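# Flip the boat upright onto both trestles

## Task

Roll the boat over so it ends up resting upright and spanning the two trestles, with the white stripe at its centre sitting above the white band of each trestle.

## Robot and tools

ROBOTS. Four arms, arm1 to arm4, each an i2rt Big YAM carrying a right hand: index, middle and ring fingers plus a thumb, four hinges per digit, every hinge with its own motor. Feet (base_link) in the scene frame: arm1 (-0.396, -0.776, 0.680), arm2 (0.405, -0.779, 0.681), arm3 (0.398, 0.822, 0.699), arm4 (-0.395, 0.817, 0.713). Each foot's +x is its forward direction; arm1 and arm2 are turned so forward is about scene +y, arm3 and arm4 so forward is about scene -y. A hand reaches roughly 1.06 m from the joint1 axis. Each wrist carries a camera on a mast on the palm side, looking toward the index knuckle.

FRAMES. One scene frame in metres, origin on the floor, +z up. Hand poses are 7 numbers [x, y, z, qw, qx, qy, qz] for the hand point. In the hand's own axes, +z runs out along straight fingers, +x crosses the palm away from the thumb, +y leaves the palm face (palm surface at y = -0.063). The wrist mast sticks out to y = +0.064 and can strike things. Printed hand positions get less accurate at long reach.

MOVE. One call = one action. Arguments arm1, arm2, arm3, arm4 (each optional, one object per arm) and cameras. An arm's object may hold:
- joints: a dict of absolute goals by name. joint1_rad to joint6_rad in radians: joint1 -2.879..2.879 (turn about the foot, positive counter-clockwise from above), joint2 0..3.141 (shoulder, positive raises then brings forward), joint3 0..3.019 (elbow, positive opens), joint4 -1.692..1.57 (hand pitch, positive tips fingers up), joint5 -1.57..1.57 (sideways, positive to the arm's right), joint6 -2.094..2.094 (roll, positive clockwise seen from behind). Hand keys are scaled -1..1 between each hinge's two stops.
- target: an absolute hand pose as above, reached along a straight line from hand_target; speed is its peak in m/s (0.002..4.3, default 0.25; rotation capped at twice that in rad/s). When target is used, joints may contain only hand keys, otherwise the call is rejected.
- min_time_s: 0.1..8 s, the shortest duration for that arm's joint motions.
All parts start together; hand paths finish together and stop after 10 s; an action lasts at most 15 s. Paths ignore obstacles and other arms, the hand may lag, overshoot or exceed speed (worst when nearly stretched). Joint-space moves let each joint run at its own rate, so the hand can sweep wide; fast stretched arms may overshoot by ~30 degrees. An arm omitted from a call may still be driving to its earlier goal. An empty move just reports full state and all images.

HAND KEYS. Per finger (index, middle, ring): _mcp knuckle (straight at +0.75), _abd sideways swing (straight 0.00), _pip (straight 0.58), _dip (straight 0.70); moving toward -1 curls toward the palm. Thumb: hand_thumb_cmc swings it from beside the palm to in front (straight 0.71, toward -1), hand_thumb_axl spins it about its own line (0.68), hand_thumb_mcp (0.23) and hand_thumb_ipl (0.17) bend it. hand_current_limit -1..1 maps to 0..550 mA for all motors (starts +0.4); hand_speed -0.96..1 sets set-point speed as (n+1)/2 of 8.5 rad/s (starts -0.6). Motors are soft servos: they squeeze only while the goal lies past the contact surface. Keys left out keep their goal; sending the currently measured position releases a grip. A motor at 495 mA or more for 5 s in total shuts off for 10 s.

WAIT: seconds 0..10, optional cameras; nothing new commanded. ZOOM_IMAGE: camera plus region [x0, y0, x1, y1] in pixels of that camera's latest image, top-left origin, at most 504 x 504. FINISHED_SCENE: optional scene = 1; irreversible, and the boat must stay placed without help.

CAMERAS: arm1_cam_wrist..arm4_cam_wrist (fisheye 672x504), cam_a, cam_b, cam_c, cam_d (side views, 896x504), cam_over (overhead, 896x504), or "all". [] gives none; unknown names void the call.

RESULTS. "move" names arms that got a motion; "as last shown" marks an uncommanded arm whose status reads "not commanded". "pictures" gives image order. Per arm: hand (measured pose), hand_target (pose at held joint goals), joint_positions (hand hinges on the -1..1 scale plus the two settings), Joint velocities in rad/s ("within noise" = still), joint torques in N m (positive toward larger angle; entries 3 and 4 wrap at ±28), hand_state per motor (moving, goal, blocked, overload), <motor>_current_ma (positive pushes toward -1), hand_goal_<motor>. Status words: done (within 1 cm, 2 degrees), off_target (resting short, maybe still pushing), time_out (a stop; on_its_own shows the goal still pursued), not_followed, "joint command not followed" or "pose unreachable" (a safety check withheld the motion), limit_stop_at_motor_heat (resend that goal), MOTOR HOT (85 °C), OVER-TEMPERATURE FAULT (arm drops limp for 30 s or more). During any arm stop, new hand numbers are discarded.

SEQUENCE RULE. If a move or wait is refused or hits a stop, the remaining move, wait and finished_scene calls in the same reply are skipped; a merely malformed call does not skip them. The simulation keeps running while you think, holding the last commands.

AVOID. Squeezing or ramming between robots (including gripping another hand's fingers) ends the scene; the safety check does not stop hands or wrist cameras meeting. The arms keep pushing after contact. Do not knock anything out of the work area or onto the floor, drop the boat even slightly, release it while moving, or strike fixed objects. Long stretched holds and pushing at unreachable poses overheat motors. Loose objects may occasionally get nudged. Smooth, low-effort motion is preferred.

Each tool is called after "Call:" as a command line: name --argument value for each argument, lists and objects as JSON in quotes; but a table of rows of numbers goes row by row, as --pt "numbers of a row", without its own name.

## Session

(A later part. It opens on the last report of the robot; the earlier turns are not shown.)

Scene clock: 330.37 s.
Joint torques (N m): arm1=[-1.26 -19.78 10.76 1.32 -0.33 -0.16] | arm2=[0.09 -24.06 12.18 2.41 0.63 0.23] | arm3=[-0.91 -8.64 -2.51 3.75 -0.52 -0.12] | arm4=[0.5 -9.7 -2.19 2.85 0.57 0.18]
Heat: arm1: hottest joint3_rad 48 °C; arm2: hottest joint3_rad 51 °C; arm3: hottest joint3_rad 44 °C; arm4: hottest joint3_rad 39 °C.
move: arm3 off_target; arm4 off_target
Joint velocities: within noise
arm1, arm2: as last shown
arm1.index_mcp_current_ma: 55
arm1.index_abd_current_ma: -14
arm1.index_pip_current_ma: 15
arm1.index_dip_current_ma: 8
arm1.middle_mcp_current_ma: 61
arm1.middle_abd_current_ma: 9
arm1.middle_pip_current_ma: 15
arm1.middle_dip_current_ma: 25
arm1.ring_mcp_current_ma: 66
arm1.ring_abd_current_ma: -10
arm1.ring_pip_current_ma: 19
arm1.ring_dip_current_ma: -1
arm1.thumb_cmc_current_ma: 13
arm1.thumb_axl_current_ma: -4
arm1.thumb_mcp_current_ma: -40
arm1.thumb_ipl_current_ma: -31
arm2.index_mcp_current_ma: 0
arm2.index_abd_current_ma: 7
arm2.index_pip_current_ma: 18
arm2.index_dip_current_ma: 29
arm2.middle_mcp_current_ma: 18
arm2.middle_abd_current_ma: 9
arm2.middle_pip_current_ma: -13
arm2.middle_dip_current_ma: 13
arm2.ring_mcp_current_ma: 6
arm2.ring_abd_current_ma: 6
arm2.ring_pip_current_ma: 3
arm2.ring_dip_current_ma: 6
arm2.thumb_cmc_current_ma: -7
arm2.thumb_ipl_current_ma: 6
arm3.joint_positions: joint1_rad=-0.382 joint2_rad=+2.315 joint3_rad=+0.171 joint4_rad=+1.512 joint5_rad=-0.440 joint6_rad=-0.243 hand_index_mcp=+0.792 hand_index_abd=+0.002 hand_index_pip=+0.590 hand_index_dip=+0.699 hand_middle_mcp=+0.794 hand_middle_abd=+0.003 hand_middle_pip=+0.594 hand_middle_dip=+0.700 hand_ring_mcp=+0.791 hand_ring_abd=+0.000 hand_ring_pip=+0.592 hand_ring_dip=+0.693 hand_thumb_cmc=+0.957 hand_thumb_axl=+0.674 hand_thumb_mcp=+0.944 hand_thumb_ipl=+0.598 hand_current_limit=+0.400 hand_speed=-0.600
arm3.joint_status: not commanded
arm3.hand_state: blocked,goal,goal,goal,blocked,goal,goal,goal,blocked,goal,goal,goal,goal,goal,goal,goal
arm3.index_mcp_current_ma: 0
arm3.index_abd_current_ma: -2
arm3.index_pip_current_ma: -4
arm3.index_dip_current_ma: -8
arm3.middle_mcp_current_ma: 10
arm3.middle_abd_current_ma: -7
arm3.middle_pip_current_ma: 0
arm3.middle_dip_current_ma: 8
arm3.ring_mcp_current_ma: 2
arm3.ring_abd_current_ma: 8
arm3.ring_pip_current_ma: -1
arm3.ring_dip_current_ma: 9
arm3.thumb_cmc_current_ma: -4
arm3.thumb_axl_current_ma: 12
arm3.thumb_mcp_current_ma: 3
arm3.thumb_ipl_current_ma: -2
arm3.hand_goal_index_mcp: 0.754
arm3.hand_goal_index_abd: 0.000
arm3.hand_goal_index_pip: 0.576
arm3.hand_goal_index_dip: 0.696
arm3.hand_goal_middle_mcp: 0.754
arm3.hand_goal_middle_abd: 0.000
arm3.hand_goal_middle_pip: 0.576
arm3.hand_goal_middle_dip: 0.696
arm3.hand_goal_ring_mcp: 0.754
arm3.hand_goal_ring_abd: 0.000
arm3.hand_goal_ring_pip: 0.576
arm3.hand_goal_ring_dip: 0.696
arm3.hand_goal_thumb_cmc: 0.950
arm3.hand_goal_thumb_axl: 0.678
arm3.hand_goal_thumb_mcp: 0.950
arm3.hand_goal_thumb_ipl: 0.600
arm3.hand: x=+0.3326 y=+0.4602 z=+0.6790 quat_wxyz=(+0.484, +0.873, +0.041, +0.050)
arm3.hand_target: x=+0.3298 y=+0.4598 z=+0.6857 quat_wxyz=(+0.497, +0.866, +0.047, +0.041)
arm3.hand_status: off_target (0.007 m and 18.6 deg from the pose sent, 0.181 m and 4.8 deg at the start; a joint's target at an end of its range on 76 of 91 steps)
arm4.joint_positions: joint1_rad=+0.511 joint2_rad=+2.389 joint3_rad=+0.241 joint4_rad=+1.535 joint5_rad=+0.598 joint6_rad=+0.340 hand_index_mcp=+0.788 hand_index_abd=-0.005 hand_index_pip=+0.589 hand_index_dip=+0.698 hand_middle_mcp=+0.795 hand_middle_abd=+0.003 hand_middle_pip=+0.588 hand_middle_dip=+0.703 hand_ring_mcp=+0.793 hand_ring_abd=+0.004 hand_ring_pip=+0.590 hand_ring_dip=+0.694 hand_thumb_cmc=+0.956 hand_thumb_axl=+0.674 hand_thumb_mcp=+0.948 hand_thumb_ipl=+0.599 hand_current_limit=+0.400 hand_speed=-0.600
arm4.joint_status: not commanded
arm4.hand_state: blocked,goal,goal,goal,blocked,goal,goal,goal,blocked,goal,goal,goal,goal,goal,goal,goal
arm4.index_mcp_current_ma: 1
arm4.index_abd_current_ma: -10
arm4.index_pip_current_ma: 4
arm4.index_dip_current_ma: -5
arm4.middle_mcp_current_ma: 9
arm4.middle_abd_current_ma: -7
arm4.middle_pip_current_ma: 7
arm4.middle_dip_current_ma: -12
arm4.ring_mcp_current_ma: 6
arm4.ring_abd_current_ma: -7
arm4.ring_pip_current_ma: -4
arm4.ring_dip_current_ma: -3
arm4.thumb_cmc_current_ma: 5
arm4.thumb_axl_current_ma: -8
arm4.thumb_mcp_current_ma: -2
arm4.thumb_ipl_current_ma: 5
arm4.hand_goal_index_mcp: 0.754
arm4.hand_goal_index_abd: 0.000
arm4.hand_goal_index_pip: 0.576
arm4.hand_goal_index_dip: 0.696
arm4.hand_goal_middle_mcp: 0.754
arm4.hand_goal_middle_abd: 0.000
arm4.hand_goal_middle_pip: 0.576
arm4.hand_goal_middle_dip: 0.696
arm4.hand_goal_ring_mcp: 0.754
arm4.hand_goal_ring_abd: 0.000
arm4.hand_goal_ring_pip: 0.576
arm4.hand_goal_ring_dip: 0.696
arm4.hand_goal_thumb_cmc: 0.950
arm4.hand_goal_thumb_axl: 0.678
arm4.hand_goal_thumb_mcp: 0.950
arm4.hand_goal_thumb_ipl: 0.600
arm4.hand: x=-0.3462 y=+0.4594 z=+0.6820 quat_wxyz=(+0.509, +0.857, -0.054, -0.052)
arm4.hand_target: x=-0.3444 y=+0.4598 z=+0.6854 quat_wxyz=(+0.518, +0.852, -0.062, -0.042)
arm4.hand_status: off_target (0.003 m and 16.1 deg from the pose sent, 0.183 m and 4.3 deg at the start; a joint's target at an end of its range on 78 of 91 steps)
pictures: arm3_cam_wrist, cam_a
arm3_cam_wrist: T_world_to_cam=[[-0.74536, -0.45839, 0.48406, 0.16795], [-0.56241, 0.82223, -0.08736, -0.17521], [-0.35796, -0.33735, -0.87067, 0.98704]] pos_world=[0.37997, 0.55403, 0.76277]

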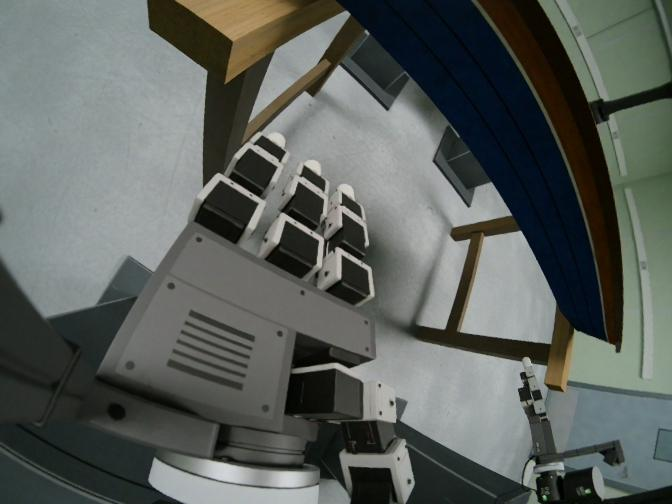

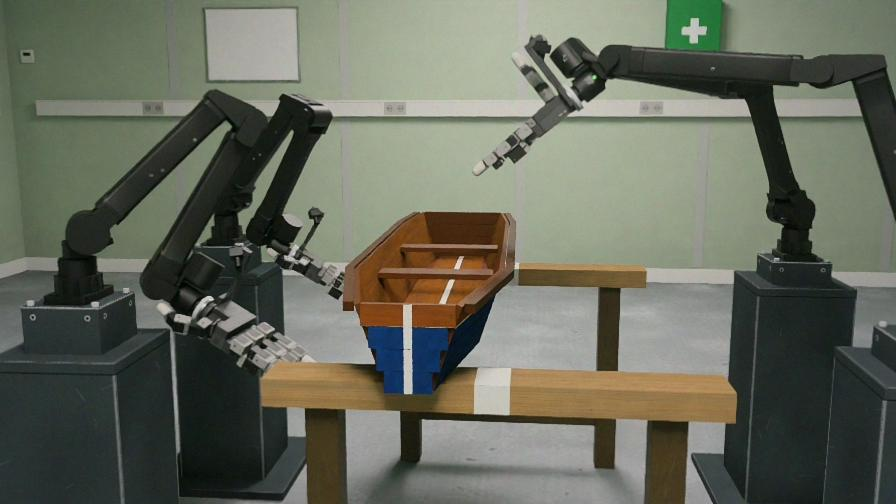

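Call:
move --arm3 '{"target": [0.33, 0.41, 0.795, 0.537, 0.843, 0, 0], "speed": 0.12}' --arm4 '{"target": [-0.34, 0.41, 0.795, 0.537, 0.843, 0, 0], "speed": 0.12}' --cameras '["cam_a", "cam_b", "arm3_cam_wrist", "arm4_cam_wrist"]'

Scene clock: 334.23 s.
Joint torques (N m): arm1=[-1.2 -19.78 10.77 1.32 -0.33 -0.15] | arm2=[0.26 -24.29 12.26 2.39 0.61 0.23] | arm3=[1.08 -7.82 4.82 1.11 0.13 0.12] | arm4=[-0.97 -8.12 2.13 1.33 -0.08 -0.2]
Heat: arm1: hottest joint3_rad 48 °C; arm2: hottest joint3_rad 51 °C; arm3: hottest joint3_rad 43 °C; arm4: hottest joint3_rad 38 °C.
move: arm3 done; arm4 done
Joint velocities: within noise
arm1, arm2: as last shown
arm1.index_mcp_current_ma: 27
arm1.index_abd_current_ma: -10
arm1.index_pip_current_ma: 23
arm1.index_dip_current_ma: 6
arm1.middle_mcp_current_ma: 44
arm1.middle_abd_current_ma: -18
arm1.middle_pip_current_ma: 34
arm1.middle_dip_current_ma: 14
arm1.ring_mcp_current_ma: 72
arm1.ring_abd_current_ma: 5
arm1.ring_dip_current_ma: 6
arm1.thumb_cmc_current_ma: 18
arm1.thumb_axl_current_ma: 16
arm1.thumb_mcp_current_ma: -19
arm1.thumb_ipl_current_ma: -22
arm2.index_mcp_current_ma: 2
arm2.index_abd_current_ma: 20
arm2.index_pip_current_ma: 5
arm2.index_dip_current_ma: 5
arm2.middle_mcp_current_ma: 13
arm2.middle_abd_current_ma: 11
arm2.middle_pip_current_ma: -4
arm2.middle_dip_current_ma: 21
arm2.ring_mcp_current_ma: 3
arm2.ring_abd_current_ma: 2
arm2.ring_pip_current_ma: 14
arm2.ring_dip_current_ma: 1
arm2.thumb_cmc_current_ma: -4
arm2.thumb_axl_current_ma: 12
arm2.thumb_mcp_current_ma: -12
arm2.thumb_ipl_current_ma: -6
arm3.joint_positions: joint1_rad=-0.219 joint2_rad=+1.659 joint3_rad=+0.158 joint4_rad=+1.041 joint5_rad=-0.187 joint6_rad=-0.097 hand_index_mcp=+0.792 hand_index_abd=-0.001 hand_index_pip=+0.590 hand_index_dip=+0.699 hand_middle_mcp=+0.794 hand_middle_abd=-0.002 hand_middle_pip=+0.594 hand_middle_dip=+0.700 hand_ring_mcp=+0.791 hand_ring_abd=-0.008 hand_ring_pip=+0.592 hand_ring_dip=+0.693 hand_thumb_cmc=+0.957 hand_thumb_axl=+0.674 hand_thumb_mcp=+0.944 hand_thumb_ipl=+0.598 hand_current_limit=+0.400 hand_speed=-0.600
arm3.joint_status: not commanded
arm3.hand_state: blocked,goal,goal,goal,blocked,goal,goal,goal,blocked,goal,goal,goal,goal,goal,goal,goal
arm3.index_mcp_current_ma: -1
arm3.index_abd_current_ma: -3
arm3.index_pip_current_ma: -1
arm3.index_dip_current_ma: -8
arm3.middle_mcp_current_ma: 15
arm3.middle_abd_current_ma: -6
arm3.middle_pip_current_ma: -1
arm3.middle_dip_current_ma: 8
arm3.ring_mcp_current_ma: -2
arm3.ring_abd_current_ma: 6
arm3.ring_pip_current_ma: 0
arm3.ring_dip_current_ma: 11
arm3.thumb_cmc_current_ma: -2
arm3.thumb_axl_current_ma: 8
arm3.thumb_mcp_current_ma: 6
arm3.thumb_ipl_current_ma: -3
arm3.hand_goal_index_mcp: 0.754
arm3.hand_goal_index_abd: 0.000
arm3.hand_goal_index_pip: 0.576
arm3.hand_goal_index_dip: 0.696
arm3.hand_goal_middle_mcp: 0.754
arm3.hand_goal_middle_abd: 0.000
arm3.hand_goal_middle_pip: 0.576
arm3.hand_goal_middle_dip: 0.696
arm3.hand_goal_ring_mcp: 0.754
arm3.hand_goal_ring_abd: 0.000
arm3.hand_goal_ring_pip: 0.576
arm3.hand_goal_ring_dip: 0.696
arm3.hand_goal_thumb_cmc: 0.950
arm3.hand_goal_thumb_axl: 0.678
arm3.hand_goal_thumb_mcp: 0.950
arm3.hand_goal_thumb_ipl: 0.600
arm3.hand: x=+0.3287 y=+0.4186 z=+0.7917 quat_wxyz=(+0.535, +0.845, +0.001, -0.003)
arm3.hand_target: x=+0.3297 y=+0.4103 z=+0.7948 quat_wxyz=(+0.537, +0.843, +0.000, +0.000)
arm3.hand_status: done (0.009 m and 0.5 deg from the pose sent, 0.126 m and 10.2 deg at the start)
arm4.joint_positions: joint1_rad=+0.338 joint2_rad=+1.742 joint3_rad=+0.187 joint4_rad=+1.094 joint5_rad=+0.319 joint6_rad=+0.173 hand_index_mcp=+0.786 hand_index_abd=+0.001 hand_index_pip=+0.589 hand_index_dip=+0.698 hand_middle_mcp=+0.793 hand_middle_abd=+0.010 hand_middle_pip=+0.588 hand_middle_dip=+0.703 hand_ring_mcp=+0.791 hand_ring_abd=+0.010 hand_ring_pip=+0.590 hand_ring_dip=+0.694 hand_thumb_cmc=+0.956 hand_thumb_axl=+0.674 hand_thumb_mcp=+0.948 hand_thumb_ipl=+0.599 hand_current_limit=+0.400 hand_speed=-0.600
arm4.joint_status: not commanded
arm4.hand_state: blocked,goal,goal,goal,blocked,goal,goal,goal,blocked,goal,goal,goal,goal,goal,goal,goal
arm4.index_mcp_current_ma: -3
arm4.index_abd_current_ma: -6
arm4.index_pip_current_ma: 0
arm4.index_dip_current_ma: -3
arm4.middle_mcp_current_ma: 5
arm4.middle_abd_current_ma: -6
arm4.middle_pip_current_ma: 5
arm4.middle_dip_current_ma: -8
arm4.ring_mcp_current_ma: 4
arm4.ring_abd_current_ma: -7
arm4.ring_pip_current_ma: -1
arm4.ring_dip_current_ma: -4
arm4.thumb_cmc_current_ma: 6
arm4.thumb_axl_current_ma: -8
arm4.thumb_mcp_current_ma: -4
arm4.thumb_ipl_current_ma: 8
arm4.hand_goal_index_mcp: 0.754
arm4.hand_goal_index_abd: 0.000
arm4.hand_goal_index_pip: 0.576
arm4.hand_goal_index_dip: 0.696
arm4.hand_goal_middle_mcp: 0.754
arm4.hand_goal_middle_abd: 0.000
arm4.hand_goal_middle_pip: 0.576
arm4.hand_goal_middle_dip: 0.696
arm4.hand_goal_ring_mcp: 0.754
arm4.hand_goal_ring_abd: 0.000
arm4.hand_goal_ring_pip: 0.576
arm4.hand_goal_ring_dip: 0.696
arm4.hand_goal_thumb_cmc: 0.950
arm4.hand_goal_thumb_axl: 0.678
arm4.hand_goal_thumb_mcp: 0.950
arm4.hand_goal_thumb_ipl: 0.600
arm4.hand: x=-0.3394 y=+0.4123 z=+0.7922 quat_wxyz=(+0.536, +0.844, -0.005, +0.005)
arm4.hand_target: x=-0.3397 y=+0.4099 z=+0.7951 quat_wxyz=(+0.538, +0.843, +0.000, +0.000)
arm4.hand_status: done (0.004 m and 0.9 deg from the pose sent, 0.123 m and 9.3 deg at the start)
pictures: arm3_cam_wrist, arm4_cam_wrist, cam_a, cam_b
arm3_cam_wrist: T_world_to_cam=[[-0.76874, -0.3019, 0.56382, -0.02945], [-0.46137, 0.87229, -0.162, -0.12849], [-0.44291, -0.38467, -0.80985, 1.06932]] pos_world=[0.39169, 0.51452, 0.86178]
arm4_cam_wrist: T_world_to_cam=[[-0.78827, -0.25275, 0.56103, -0.57416], [-0.40955, 0.89597, -0.17179, -0.4216], [-0.45924, -0.36518, -0.80978, 0.76016]] pos_world=[-0.27616, 0.51022, 0.86525]

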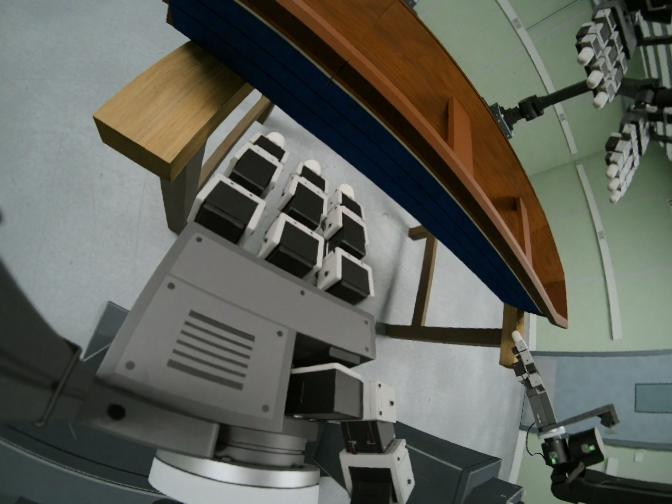

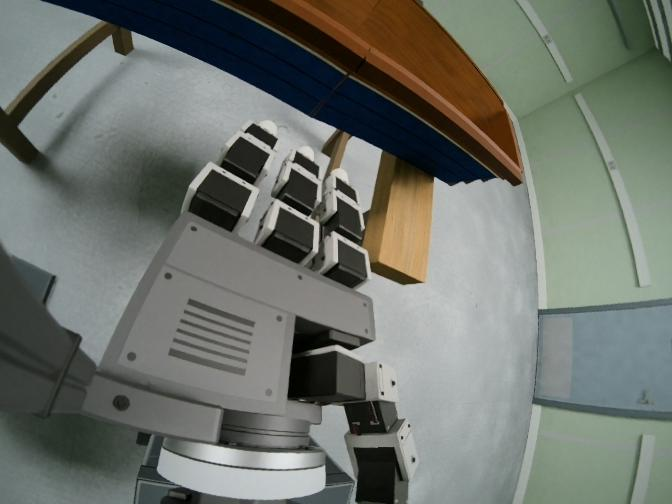

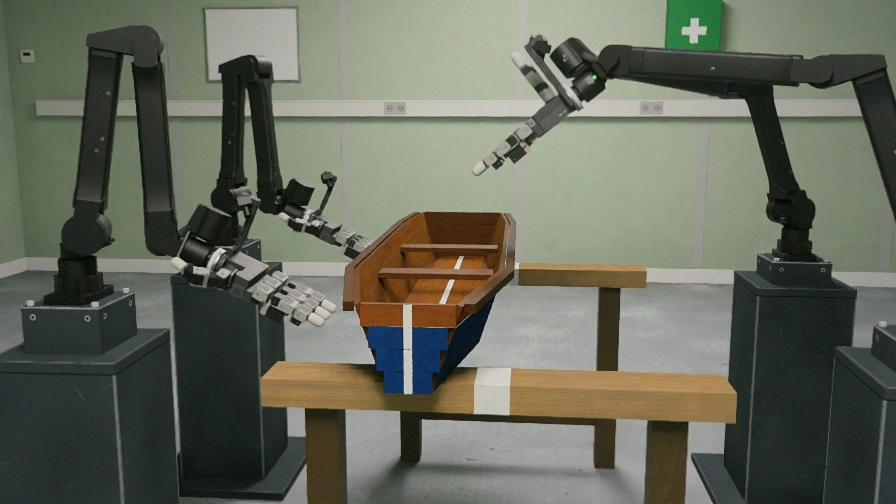

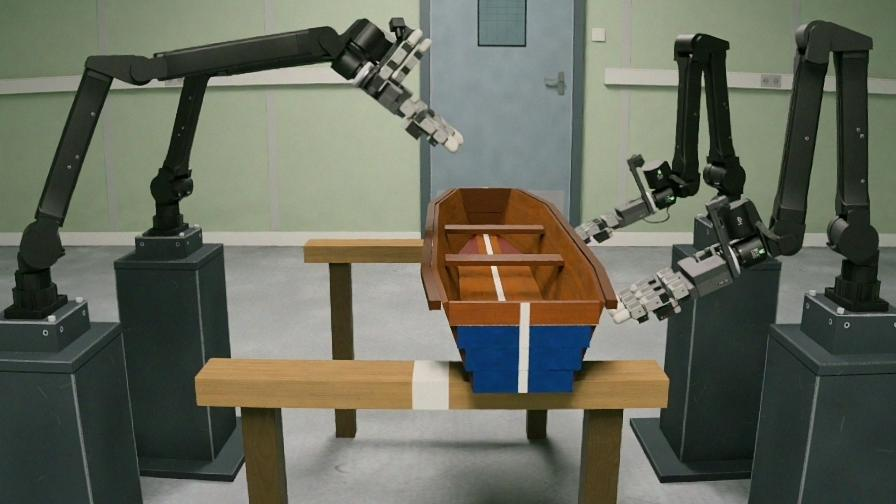

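Call:
move --arm3 '{"target": [0.33, 0.30, 0.795, 0.537, 0.843, 0, 0], "speed": 0.07}' --arm4 '{"target": [-0.34, 0.30, 0.795, 0.537, 0.843, 0, 0], "speed": 0.07}' --cameras '["cam_a", "cam_b", "arm3_cam_wrist", "arm4_cam_wrist"]'

Scene clock: 337.33 s.
Joint torques (N m): arm1=[-1.32 -19.72 10.77 1.32 -0.33 -0.15] | arm2=[0.38 -24.12 12.18 2.28 0.62 0.23] | arm3=[0.5 -8.47 10.4 1.55 0.21 0.08] | arm4=[-2.08 -9.23 6.49 1.54 -0.05 -0.18]
Heat: arm1: hottest joint3_rad 47 °C; arm2: hottest joint3_rad 50 °C; arm3: hottest joint3_rad 43 °C; arm4: hottest joint3_rad 38 °C.
move: arm3 off_target; arm4 off_target
Joint velocities: within noise
arm1, arm2: as last shown
arm1.index_mcp_current_ma: 36
arm1.index_abd_current_ma: 3
arm1.index_pip_current_ma: 19
arm1.index_dip_current_ma: 1
arm1.middle_mcp_current_ma: 45
arm1.middle_abd_current_ma: 4
arm1.middle_pip_current_ma: 16
arm1.middle_dip_current_ma: 10
arm1.ring_mcp_current_ma: 64
arm1.ring_abd_current_ma: -23
arm1.ring_pip_current_ma: 14
arm1.ring_dip_current_ma: 17
arm1.thumb_axl_current_ma: -1
arm1.thumb_mcp_current_ma: -38
arm1.thumb_ipl_current_ma: -19
arm2.index_mcp_current_ma: 6
arm2.index_abd_current_ma: 8
arm2.index_pip_current_ma: 1
arm2.index_dip_current_ma: 2
arm2.middle_mcp_current_ma: 23
arm2.middle_abd_current_ma: 25
arm2.middle_pip_current_ma: -3
arm2.middle_dip_current_ma: 19
arm2.ring_mcp_current_ma: -1
arm2.ring_abd_current_ma: -9
arm2.ring_pip_current_ma: 2
arm2.ring_dip_current_ma: -9
arm2.thumb_cmc_current_ma: -11
arm2.thumb_axl_current_ma: 4
arm2.thumb_mcp_current_ma: -10
arm2.thumb_ipl_current_ma: 10
arm3.joint_positions: joint1_rad=-0.157 joint2_rad=+1.748 joint3_rad=+0.387 joint4_rad=+0.860 joint5_rad=-0.138 joint6_rad=-0.069 hand_index_mcp=+0.791 hand_index_abd=+0.002 hand_index_pip=+0.590 hand_index_dip=+0.699 hand_middle_mcp=+0.793 hand_middle_abd=+0.004 hand_middle_pip=+0.594 hand_middle_dip=+0.700 hand_ring_mcp=+0.794 hand_ring_abd=+0.001 hand_ring_pip=+0.593 hand_ring_dip=+0.699 hand_thumb_cmc=+0.957 hand_thumb_axl=+0.674 hand_thumb_mcp=+0.944 hand_thumb_ipl=+0.598 hand_current_limit=+0.400 hand_speed=-0.600
arm3.joint_status: not commanded
arm3.hand_state: blocked,goal,goal,goal,blocked,goal,goal,goal,blocked,goal,goal,goal,goal,goal,goal,goal
arm3.index_mcp_current_ma: 4
arm3.index_abd_current_ma: -3
arm3.index_pip_current_ma: -3
arm3.index_dip_current_ma: -10
arm3.middle_mcp_current_ma: 5
arm3.middle_abd_current_ma: -9
arm3.middle_pip_current_ma: 0
arm3.middle_dip_current_ma: 3
arm3.ring_mcp_current_ma: 4
arm3.ring_abd_current_ma: 7
arm3.ring_pip_current_ma: -5
arm3.ring_dip_current_ma: 6
arm3.thumb_cmc_current_ma: -1
arm3.thumb_axl_current_ma: 6
arm3.thumb_mcp_current_ma: 8
arm3.thumb_ipl_current_ma: -8
arm3.hand_goal_index_mcp: 0.754
arm3.hand_goal_index_abd: 0.000
arm3.hand_goal_index_pip: 0.576
arm3.hand_goal_index_dip: 0.696
arm3.hand_goal_middle_mcp: 0.754
arm3.hand_goal_middle_abd: 0.000
arm3.hand_goal_middle_pip: 0.576
arm3.hand_goal_middle_dip: 0.696
arm3.hand_goal_ring_mcp: 0.754
arm3.hand_goal_ring_abd: 0.000
arm3.hand_goal_ring_pip: 0.576
arm3.hand_goal_ring_dip: 0.696
arm3.hand_goal_thumb_cmc: 0.950
arm3.hand_goal_thumb_axl: 0.678
arm3.hand_goal_thumb_mcp: 0.950
arm3.hand_goal_thumb_ipl: 0.600
arm3.hand: x=+0.3304 y=+0.3330 z=+0.7782 quat_wxyz=(+0.516, +0.856, +0.001, +0.002)
arm3.hand_target: x=+0.3321 y=+0.3026 z=+0.7967 quat_wxyz=(+0.538, +0.843, +0.002, +0.004)
arm3.hand_status: off_target (0.037 m and 2.8 deg from the pose sent, 0.119 m and 0.5 deg at the start)
arm4.joint_positions: joint1_rad=+0.234 joint2_rad=+1.798 joint3_rad=+0.422 joint4_rad=+0.897 joint5_rad=+0.214 joint6_rad=+0.120 hand_index_mcp=+0.785 hand_index_abd=+0.001 hand_index_pip=+0.588 hand_index_dip=+0.698 hand_middle_mcp=+0.791 hand_middle_abd=+0.010 hand_middle_pip=+0.588 hand_middle_dip=+0.703 hand_ring_mcp=+0.801 hand_ring_abd=+0.012 hand_ring_pip=+0.595 hand_ring_dip=+0.702 hand_thumb_cmc=+0.956 hand_thumb_axl=+0.674 hand_thumb_mcp=+0.948 hand_thumb_ipl=+0.599 hand_current_limit=+0.400 hand_speed=-0.600
arm4.joint_status: not commanded
arm4.hand_state: blocked,goal,goal,goal,blocked,goal,goal,goal,blocked,goal,goal,goal,goal,goal,goal,goal
arm4.index_mcp_current_ma: -1
arm4.index_abd_current_ma: -6
arm4.index_pip_current_ma: 6
arm4.index_dip_current_ma: 0
arm4.middle_mcp_current_ma: 4
arm4.middle_abd_current_ma: -9
arm4.middle_pip_current_ma: 10
arm4.middle_dip_current_ma: -9
arm4.ring_mcp_current_ma: 9
arm4.ring_abd_current_ma: -7
arm4.ring_pip_current_ma: -4
arm4.ring_dip_current_ma: -3
arm4.thumb_cmc_current_ma: 5
arm4.thumb_axl_current_ma: -9
arm4.thumb_mcp_current_ma: -3
arm4.thumb_ipl_current_ma: 13
arm4.hand_goal_index_mcp: 0.754
arm4.hand_goal_index_abd: 0.000
arm4.hand_goal_index_pip: 0.576
arm4.hand_goal_index_dip: 0.696
arm4.hand_goal_middle_mcp: 0.754
arm4.hand_goal_middle_abd: 0.000
arm4.hand_goal_middle_pip: 0.576
arm4.hand_goal_middle_dip: 0.696
arm4.hand_goal_ring_mcp: 0.754
arm4.hand_goal_ring_abd: 0.000
arm4.hand_goal_ring_pip: 0.576
arm4.hand_goal_ring_dip: 0.696
arm4.hand_goal_thumb_cmc: 0.950
arm4.hand_goal_thumb_axl: 0.678
arm4.hand_goal_thumb_mcp: 0.950
arm4.hand_goal_thumb_ipl: 0.600
arm4.hand: x=-0.3376 y=+0.3203 z=+0.7845 quat_wxyz=(+0.524, +0.852, +0.001, +0.005)
arm4.hand_target: x=-0.3404 y=+0.3012 z=+0.7953 quat_wxyz=(+0.537, +0.844, -0.001, +0.000)
arm4.hand_status: off_target (0.023 m and 1.9 deg from the pose sent, 0.112 m and 0.9 deg at the start)
pictures: arm3_cam_wrist, arm4_cam_wrist, cam_a, cam_b
arm3_cam_wrist: T_world_to_cam=[[-0.77208, -0.33091, 0.54258, -0.01912], [-0.46528, 0.87587, -0.1279, -0.08148], [-0.43291, -0.3512, -0.83021, 1.02763]] pos_world=[0.3922, 0.42595, 0.85309]
arm4_cam_wrist: T_world_to_cam=[[-0.78121, -0.27877, 0.55858, -0.57913], [-0.42114, 0.89583, -0.14191, -0.36707], [-0.46083, -0.3461, -0.81722, 0.72033]] pos_world=[-0.27506, 0.4167, 0.86006]

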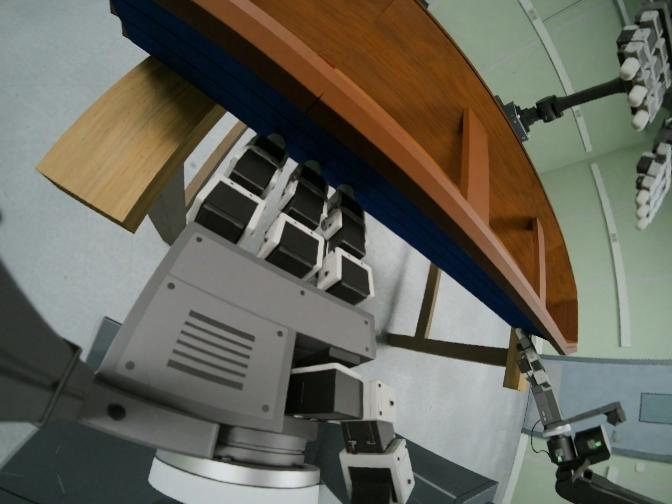

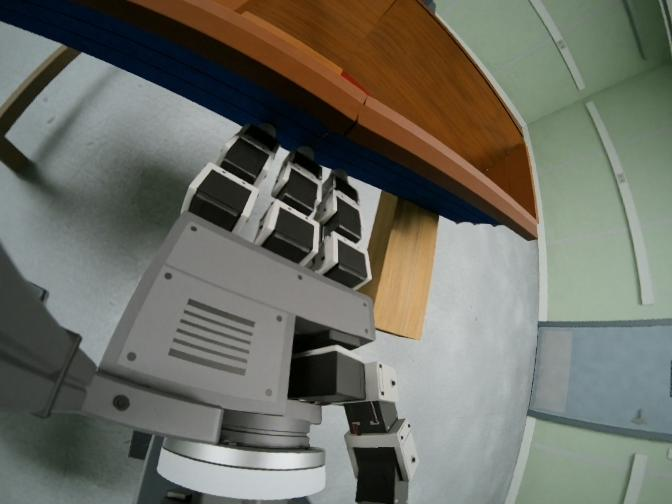

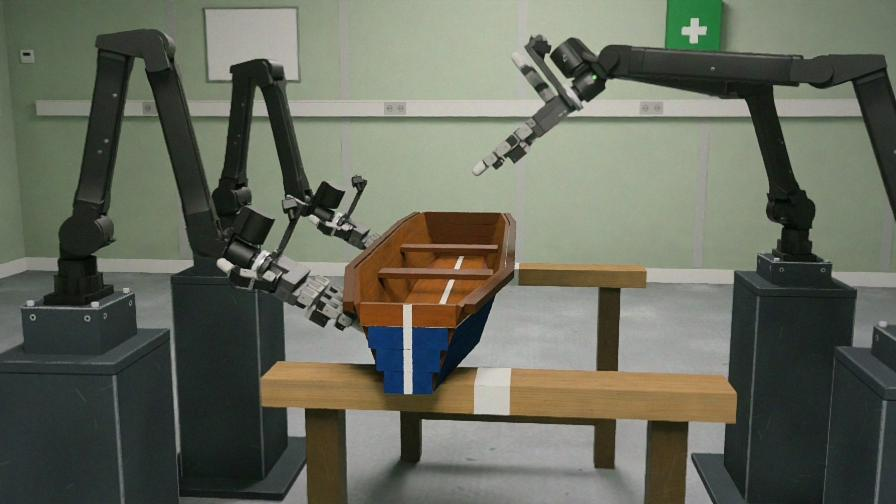

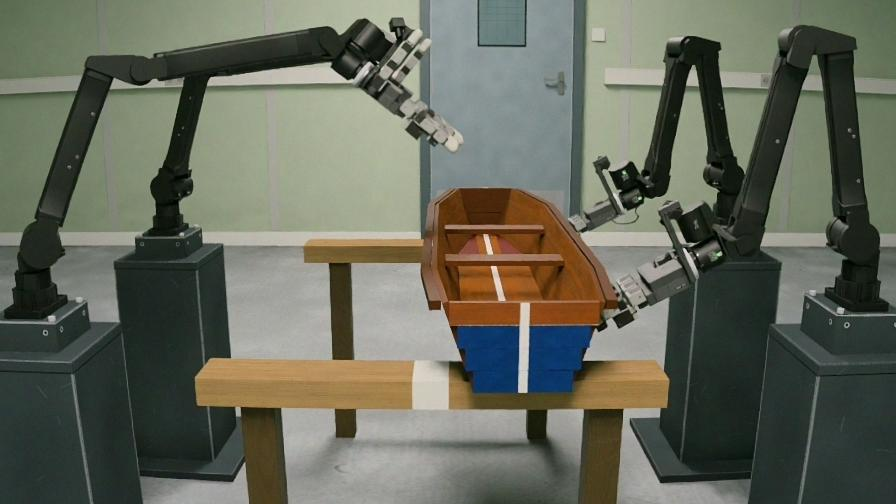

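Call:
move --arm3 '{"target": [0.33, 0.25, 0.80, 0.537, 0.843, 0, 0], "speed": 0.07}' --arm4 '{"target": [-0.34, 0.245, 0.80, 0.537, 0.843, 0, 0], "speed": 0.07}' --cameras '["cam_a", "cam_b"]'

Scene clock: 339.57 s.
Joint torques (N m): arm1=[-1.26 -19.78 10.77 1.32 -0.33 -0.15] | arm2=[0.26 -23.94 12.25 2.39 0.61 0.22] | arm3=[0.5 -10.7 10.59 1.61 0.3 0.14] | arm4=[-1.9 -11.75 7.21 1.68 -0.06 -0.21]
Heat: arm1: hottest joint3_rad 47 °C; arm2: hottest joint3_rad 50 °C; arm3: hottest joint3_rad 43 °C; arm4: hottest joint3_rad 38 °C.
move: arm3 off_target; arm4 off_target
Joint velocities: within noise
arm1, arm2: as last shown
arm1.index_mcp_current_ma: 42
arm1.index_abd_current_ma: -17
arm1.index_pip_current_ma: 14
arm1.middle_mcp_current_ma: 52
arm1.middle_abd_current_ma: -6
arm1.middle_pip_current_ma: 9
arm1.middle_dip_current_ma: 15
arm1.ring_mcp_current_ma: 57
arm1.ring_abd_current_ma: -11
arm1.ring_pip_current_ma: 0
arm1.ring_dip_current_ma: 24
arm1.thumb_cmc_current_ma: 8
arm1.thumb_axl_current_ma: 13
arm1.thumb_mcp_current_ma: -37
arm1.thumb_ipl_current_ma: -20
arm2.index_mcp_current_ma: 7
arm2.index_abd_current_ma: 11
arm2.index_pip_current_ma: -14
arm2.index_dip_current_ma: 13
arm2.middle_mcp_current_ma: 6
arm2.middle_abd_current_ma: 14
arm2.middle_pip_current_ma: -7
arm2.middle_dip_current_ma: -2
arm2.ring_mcp_current_ma: 11
arm2.ring_abd_current_ma: -5
arm2.ring_pip_current_ma: -4
arm2.ring_dip_current_ma: 6
arm2.thumb_cmc_current_ma: 4
arm2.thumb_axl_current_ma: 0
arm2.thumb_mcp_current_ma: -20
arm2.thumb_ipl_current_ma: 4
arm3.joint_positions: joint1_rad=-0.135 joint2_rad=+1.800 joint3_rad=+0.533 joint4_rad=+0.764 joint5_rad=-0.116 joint6_rad=-0.062 hand_index_mcp=+0.795 hand_index_abd=+0.000 hand_index_pip=+0.594 hand_index_dip=+0.701 hand_middle_mcp=+0.799 hand_middle_abd=+0.002 hand_middle_pip=+0.597 hand_middle_dip=+0.700 hand_ring_mcp=+0.800 hand_ring_abd=-0.002 hand_ring_pip=+0.598 hand_ring_dip=+0.700 hand_thumb_cmc=+0.957 hand_thumb_axl=+0.674 hand_thumb_mcp=+0.944 hand_thumb_ipl=+0.598 hand_current_limit=+0.400 hand_speed=-0.600
arm3.joint_status: not commanded
arm3.hand_state: blocked,goal,goal,goal,blocked,goal,blocked,goal,blocked,goal,blocked,goal,goal,goal,goal,goal
arm3.index_mcp_current_ma: 3
arm3.index_abd_current_ma: -7
arm3.index_pip_current_ma: -5
arm3.index_dip_current_ma: -12
arm3.middle_mcp_current_ma: 11
arm3.middle_abd_current_ma: -7
arm3.middle_pip_current_ma: -1
arm3.middle_dip_current_ma: 5
arm3.ring_mcp_current_ma: 9
arm3.ring_abd_current_ma: 5
arm3.ring_pip_current_ma: -1
arm3.ring_dip_current_ma: 3
arm3.thumb_cmc_current_ma: -5
arm3.thumb_axl_current_ma: 8
arm3.thumb_mcp_current_ma: 7
arm3.thumb_ipl_current_ma: -8
arm3.hand_goal_index_mcp: 0.754
arm3.hand_goal_index_abd: 0.000
arm3.hand_goal_index_pip: 0.576
arm3.hand_goal_index_dip: 0.696
arm3.hand_goal_middle_mcp: 0.754
arm3.hand_goal_middle_abd: 0.000
arm3.hand_goal_middle_pip: 0.576
arm3.hand_goal_middle_dip: 0.696
arm3.hand_goal_ring_mcp: 0.754
arm3.hand_goal_ring_abd: 0.000
arm3.hand_goal_ring_pip: 0.576
arm3.hand_goal_ring_dip: 0.696
arm3.hand_goal_thumb_cmc: 0.950
arm3.hand_goal_thumb_axl: 0.678
arm3.hand_goal_thumb_mcp: 0.950
arm3.hand_goal_thumb_ipl: 0.600
arm3.hand: x=+0.3299 y=+0.2795 z=+0.7791 quat_wxyz=(+0.514, +0.858, +0.001, +0.001)
arm3.hand_target: x=+0.3308 y=+0.2526 z=+0.8012 quat_wxyz=(+0.537, +0.843, +0.001, +0.000)
arm3.hand_status: off_target (0.036 m and 3.1 deg from the pose sent, 0.086 m and 2.8 deg at the start)
arm4.joint_positions: joint1_rad=+0.198 joint2_rad=+1.844 joint3_rad=+0.570 joint4_rad=+0.791 joint5_rad=+0.185 joint6_rad=+0.103 hand_index_mcp=+0.785 hand_index_abd=+0.001 hand_index_pip=+0.588 hand_index_dip=+0.698 hand_middle_mcp=+0.794 hand_middle_abd=+0.010 hand_middle_pip=+0.589 hand_middle_dip=+0.703 hand_ring_mcp=+0.804 hand_ring_abd=+0.012 hand_ring_pip=+0.598 hand_ring_dip=+0.702 hand_thumb_cmc=+0.956 hand_thumb_axl=+0.674 hand_thumb_mcp=+0.948 hand_thumb_ipl=+0.599 hand_current_limit=+0.400 hand_speed=-0.600
arm4.joint_status: not commanded
arm4.hand_state: blocked,goal,goal,goal,blocked,goal,goal,goal,blocked,goal,blocked,goal,goal,goal,goal,goal
arm4.index_mcp_current_ma: -1
arm4.index_abd_current_ma: -3
arm4.index_pip_current_ma: -1
arm4.index_dip_current_ma: -6
arm4.middle_mcp_current_ma: 6
arm4.middle_abd_current_ma: -9
arm4.middle_pip_current_ma: 8
arm4.middle_dip_current_ma: -7
arm4.ring_mcp_current_ma: 5
arm4.ring_abd_current_ma: -6
arm4.ring_pip_current_ma: -4
arm4.ring_dip_current_ma: -8
arm4.thumb_cmc_current_ma: 1
arm4.thumb_axl_current_ma: -8
arm4.thumb_mcp_current_ma: 0
arm4.thumb_ipl_current_ma: 5
arm4.hand_goal_index_mcp: 0.754
arm4.hand_goal_index_abd: 0.000
arm4.hand_goal_index_pip: 0.576
arm4.hand_goal_index_dip: 0.696
arm4.hand_goal_middle_mcp: 0.754
arm4.hand_goal_middle_abd: 0.000
arm4.hand_goal_middle_pip: 0.576
arm4.hand_goal_middle_dip: 0.696
arm4.hand_goal_ring_mcp: 0.754
arm4.hand_goal_ring_abd: 0.000
arm4.hand_goal_ring_pip: 0.576
arm4.hand_goal_ring_dip: 0.696
arm4.hand_goal_thumb_cmc: 0.950
arm4.hand_goal_thumb_axl: 0.678
arm4.hand_goal_thumb_mcp: 0.950
arm4.hand_goal_thumb_ipl: 0.600
arm4.hand: x=-0.3373 y=+0.2656 z=+0.7849 quat_wxyz=(+0.521, +0.854, +0.001, +0.004)
arm4.hand_target: x=-0.3403 y=+0.2462 z=+0.8008 quat_wxyz=(+0.538, +0.843, +0.000, +0.000)
arm4.hand_status: off_target (0.026 m and 2.3 deg from the pose sent, 0.077 m and 1.9 deg at the start)

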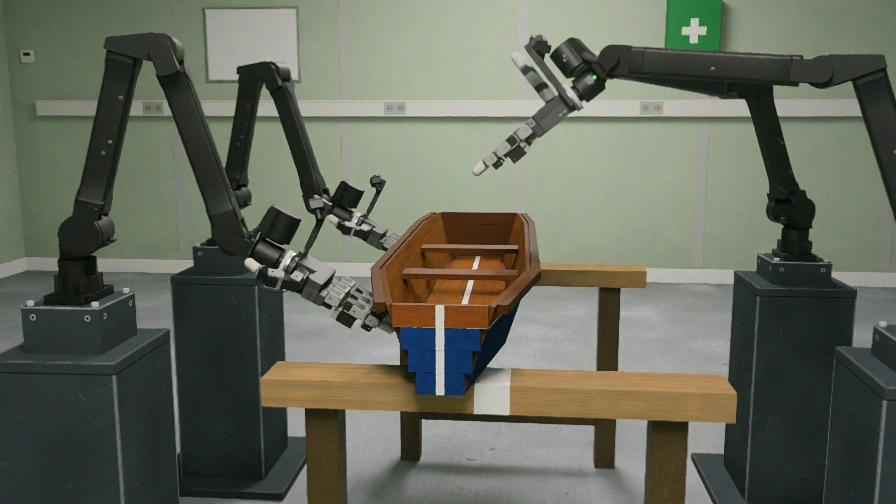

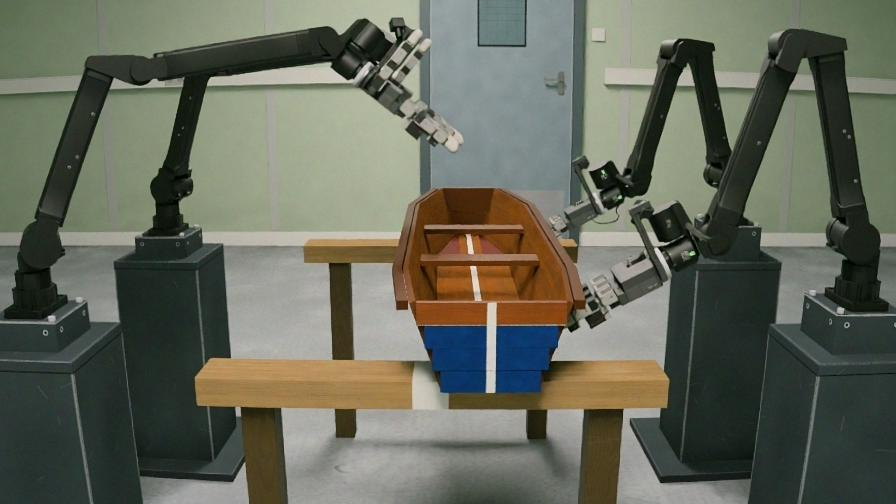

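Call:
move --arm3 '{"target": [0.33, 0.18, 0.80, 0.537, 0.843, 0, 0], "speed": 0.07}' --arm4 '{"target": [-0.34, 0.178, 0.80, 0.537, 0.843, 0, 0], "speed": 0.07}' --cameras '["cam_a", "cam_b"]'

Call:
zoom_image --camera "cam_a" --region '[360, 180, 600, 420]'

Call:
zoom_image --camera "cam_b" --region '[350, 180, 590, 420]'

Scene clock: 342.23 s.
Joint torques (N m): arm1=[-1.26 -19.78 10.78 1.31 -0.33 -0.15] | arm2=[-0.26 -24.41 12.12 2.35 0.6 0.18] | arm3=[0.73 -12.4 11.69 1.62 0.23 0.04] | arm4=[-1.67 -13.86 7.83 1.73 -0.15 -0.22]
Heat: arm1: hottest joint3_rad 47 °C; arm2: hottest joint3_rad 50 °C; arm3: hottest joint3_rad 44 °C; arm4: hottest joint3_rad 38 °C.
move: arm3 off_target; arm4 off_target
Joint velocities: within noise
arm1, arm2: as last shown
arm1.index_mcp_current_ma: 43
arm1.index_abd_current_ma: 13
arm1.index_pip_current_ma: 15
arm1.index_dip_current_ma: 6
arm1.middle_mcp_current_ma: 47
arm1.middle_abd_current_ma: 15
arm1.middle_pip_current_ma: 17
arm1.middle_dip_current_ma: 27
arm1.ring_mcp_current_ma: 47
arm1.ring_abd_current_ma: -6
arm1.ring_pip_current_ma: 9
arm1.ring_dip_current_ma: 10
arm1.thumb_axl_current_ma: 14
arm1.thumb_mcp_current_ma: -23
arm1.thumb_ipl_current_ma: -13
arm2.index_mcp_current_ma: 0
arm2.index_abd_current_ma: 6
arm2.index_pip_current_ma: -10
arm2.index_dip_current_ma: 7
arm2.middle_mcp_current_ma: 11
arm2.middle_abd_current_ma: 33
arm2.middle_pip_current_ma: -8
arm2.middle_dip_current_ma: 10
arm2.ring_mcp_current_ma: -6
arm2.ring_abd_current_ma: 10
arm2.ring_pip_current_ma: 10
arm2.ring_dip_current_ma: 10
arm2.thumb_cmc_current_ma: -8
arm2.thumb_axl_current_ma: -8
arm2.thumb_mcp_current_ma: 8
arm2.thumb_ipl_current_ma: -4
arm3.joint_positions: joint1_rad=-0.117 joint2_rad=+1.894 joint3_rad=+0.729 joint4_rad=+0.665 joint5_rad=-0.098 joint6_rad=-0.053 hand_index_mcp=+0.795 hand_index_abd=-0.006 hand_index_pip=+0.594 hand_index_dip=+0.701 hand_middle_mcp=+0.799 hand_middle_abd=-0.004 hand_middle_pip=+0.597 hand_middle_dip=+0.700 hand_ring_mcp=+0.801 hand_ring_abd=-0.008 hand_ring_pip=+0.598 hand_ring_dip=+0.699 hand_thumb_cmc=+0.957 hand_thumb_axl=+0.674 hand_thumb_mcp=+0.944 hand_thumb_ipl=+0.598 hand_current_limit=+0.400 hand_speed=-0.600
arm3.joint_status: not commanded
arm3.hand_state: blocked,goal,goal,goal,blocked,goal,blocked,goal,blocked,goal,blocked,goal,goal,goal,goal,goal
arm3.index_mcp_current_ma: 5
arm3.index_abd_current_ma: -4
arm3.index_pip_current_ma: -3
arm3.index_dip_current_ma: -10
arm3.middle_mcp_current_ma: 11
arm3.middle_abd_current_ma: -11
arm3.middle_pip_current_ma: -2
arm3.middle_dip_current_ma: 7
arm3.ring_mcp_current_ma: 9
arm3.ring_abd_current_ma: 9
arm3.ring_pip_current_ma: 1
arm3.ring_dip_current_ma: 7
arm3.thumb_cmc_current_ma: -1
arm3.thumb_axl_current_ma: 7
arm3.thumb_mcp_current_ma: 6
arm3.thumb_ipl_current_ma: -3
arm3.hand_goal_index_mcp: 0.754
arm3.hand_goal_index_abd: 0.000
arm3.hand_goal_index_pip: 0.576
arm3.hand_goal_index_dip: 0.696
arm3.hand_goal_middle_mcp: 0.754
arm3.hand_goal_middle_abd: 0.000
arm3.hand_goal_middle_pip: 0.576
arm3.hand_goal_middle_dip: 0.696
arm3.hand_goal_ring_mcp: 0.754
arm3.hand_goal_ring_abd: 0.000
arm3.hand_goal_ring_pip: 0.576
arm3.hand_goal_ring_dip: 0.696
arm3.hand_goal_thumb_cmc: 0.950
arm3.hand_goal_thumb_axl: 0.678
arm3.hand_goal_thumb_mcp: 0.950
arm3.hand_goal_thumb_ipl: 0.600
arm3.hand: x=+0.3282 y=+0.2099 z=+0.7785 quat_wxyz=(+0.516, +0.857, +0.001, +0.000)
arm3.hand_target: x=+0.3304 y=+0.1830 z=+0.8011 quat_wxyz=(+0.537, +0.843, +0.000, +0.000)
arm3.hand_status: off_target (0.037 m and 2.9 deg from the pose sent, 0.102 m and 3.1 deg at the start)
arm4.joint_positions: joint1_rad=+0.166 joint2_rad=+1.929 joint3_rad=+0.760 joint4_rad=+0.689 joint5_rad=+0.159 joint6_rad=+0.090 hand_index_mcp=+0.785 hand_index_abd=+0.001 hand_index_pip=+0.588 hand_index_dip=+0.698 hand_middle_mcp=+0.794 hand_middle_abd=+0.010 hand_middle_pip=+0.589 hand_middle_dip=+0.703 hand_ring_mcp=+0.805 hand_ring_abd=+0.012 hand_ring_pip=+0.599 hand_ring_dip=+0.702 hand_thumb_cmc=+0.956 hand_thumb_axl=+0.674 hand_thumb_mcp=+0.948 hand_thumb_ipl=+0.599 hand_current_limit=+0.400 hand_speed=-0.600
arm4.joint_status: not commanded
arm4.hand_state: blocked,goal,goal,goal,blocked,goal,goal,goal,blocked,goal,blocked,goal,goal,goal,goal,goal
arm4.index_mcp_current_ma: 0
arm4.index_abd_current_ma: -5
arm4.index_pip_current_ma: 5
arm4.index_dip_current_ma: -2
arm4.middle_mcp_current_ma: 8
arm4.middle_abd_current_ma: -5
arm4.middle_pip_current_ma: 15
arm4.middle_dip_current_ma: -10
arm4.ring_mcp_current_ma: 9
arm4.ring_abd_current_ma: -8
arm4.ring_pip_current_ma: -1
arm4.ring_dip_current_ma: -2
arm4.thumb_cmc_current_ma: 4
arm4.thumb_axl_current_ma: -9
arm4.thumb_mcp_current_ma: 0
arm4.thumb_ipl_current_ma: 7
arm4.hand_goal_index_mcp: 0.754
arm4.hand_goal_index_abd: 0.000
arm4.hand_goal_index_pip: 0.576
arm4.hand_goal_index_dip: 0.696
arm4.hand_goal_middle_mcp: 0.754
arm4.hand_goal_middle_abd: 0.000
arm4.hand_goal_middle_pip: 0.576
arm4.hand_goal_middle_dip: 0.696
arm4.hand_goal_ring_mcp: 0.754
arm4.hand_goal_ring_abd: 0.000
arm4.hand_goal_ring_pip: 0.576
arm4.hand_goal_ring_dip: 0.696
arm4.hand_goal_thumb_cmc: 0.950
arm4.hand_goal_thumb_axl: 0.678
arm4.hand_goal_thumb_mcp: 0.950
arm4.hand_goal_thumb_ipl: 0.600
arm4.hand: x=-0.3372 y=+0.1978 z=+0.7832 quat_wxyz=(+0.521, +0.854, +0.000, +0.003)
arm4.hand_target: x=-0.3402 y=+0.1794 z=+0.8006 quat_wxyz=(+0.537, +0.843, +0.001, +0.000)
arm4.hand_status: off_target (0.026 m and 2.3 deg from the pose sent, 0.089 m and 2.3 deg at the start)

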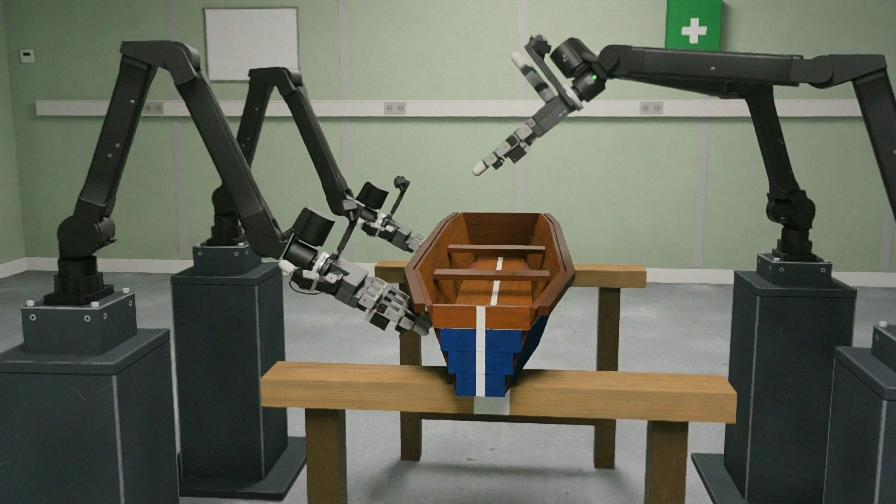

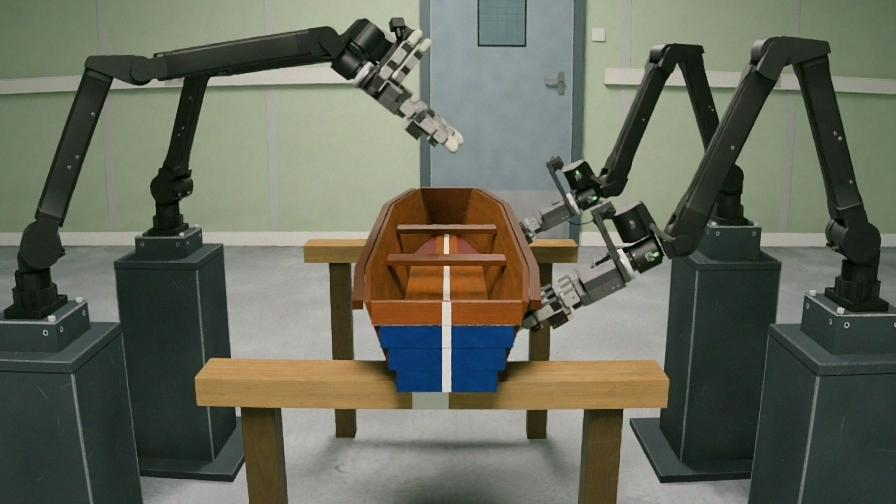

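Scaled by 2.100 from the camera's image (finer frame: 1280x720).

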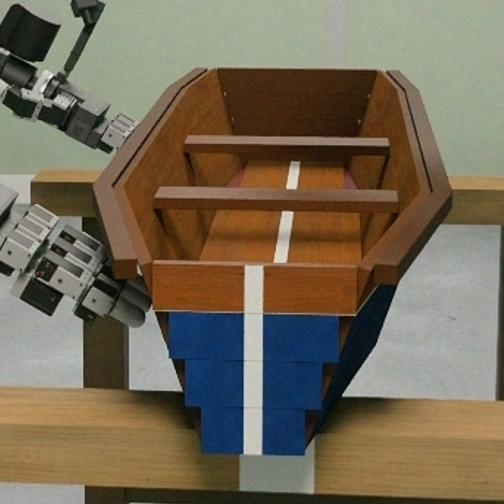

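Scaled by 2.100 from the camera's image (finer frame: 1280x720).

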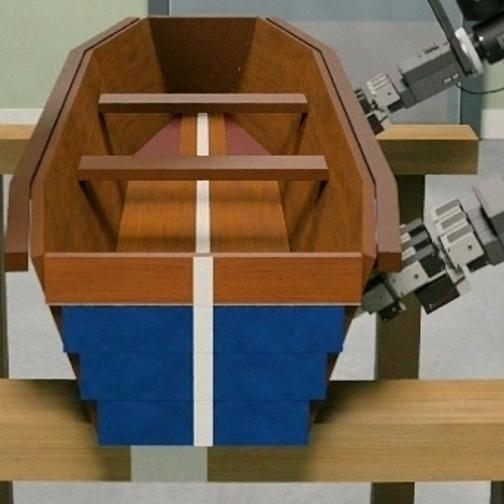

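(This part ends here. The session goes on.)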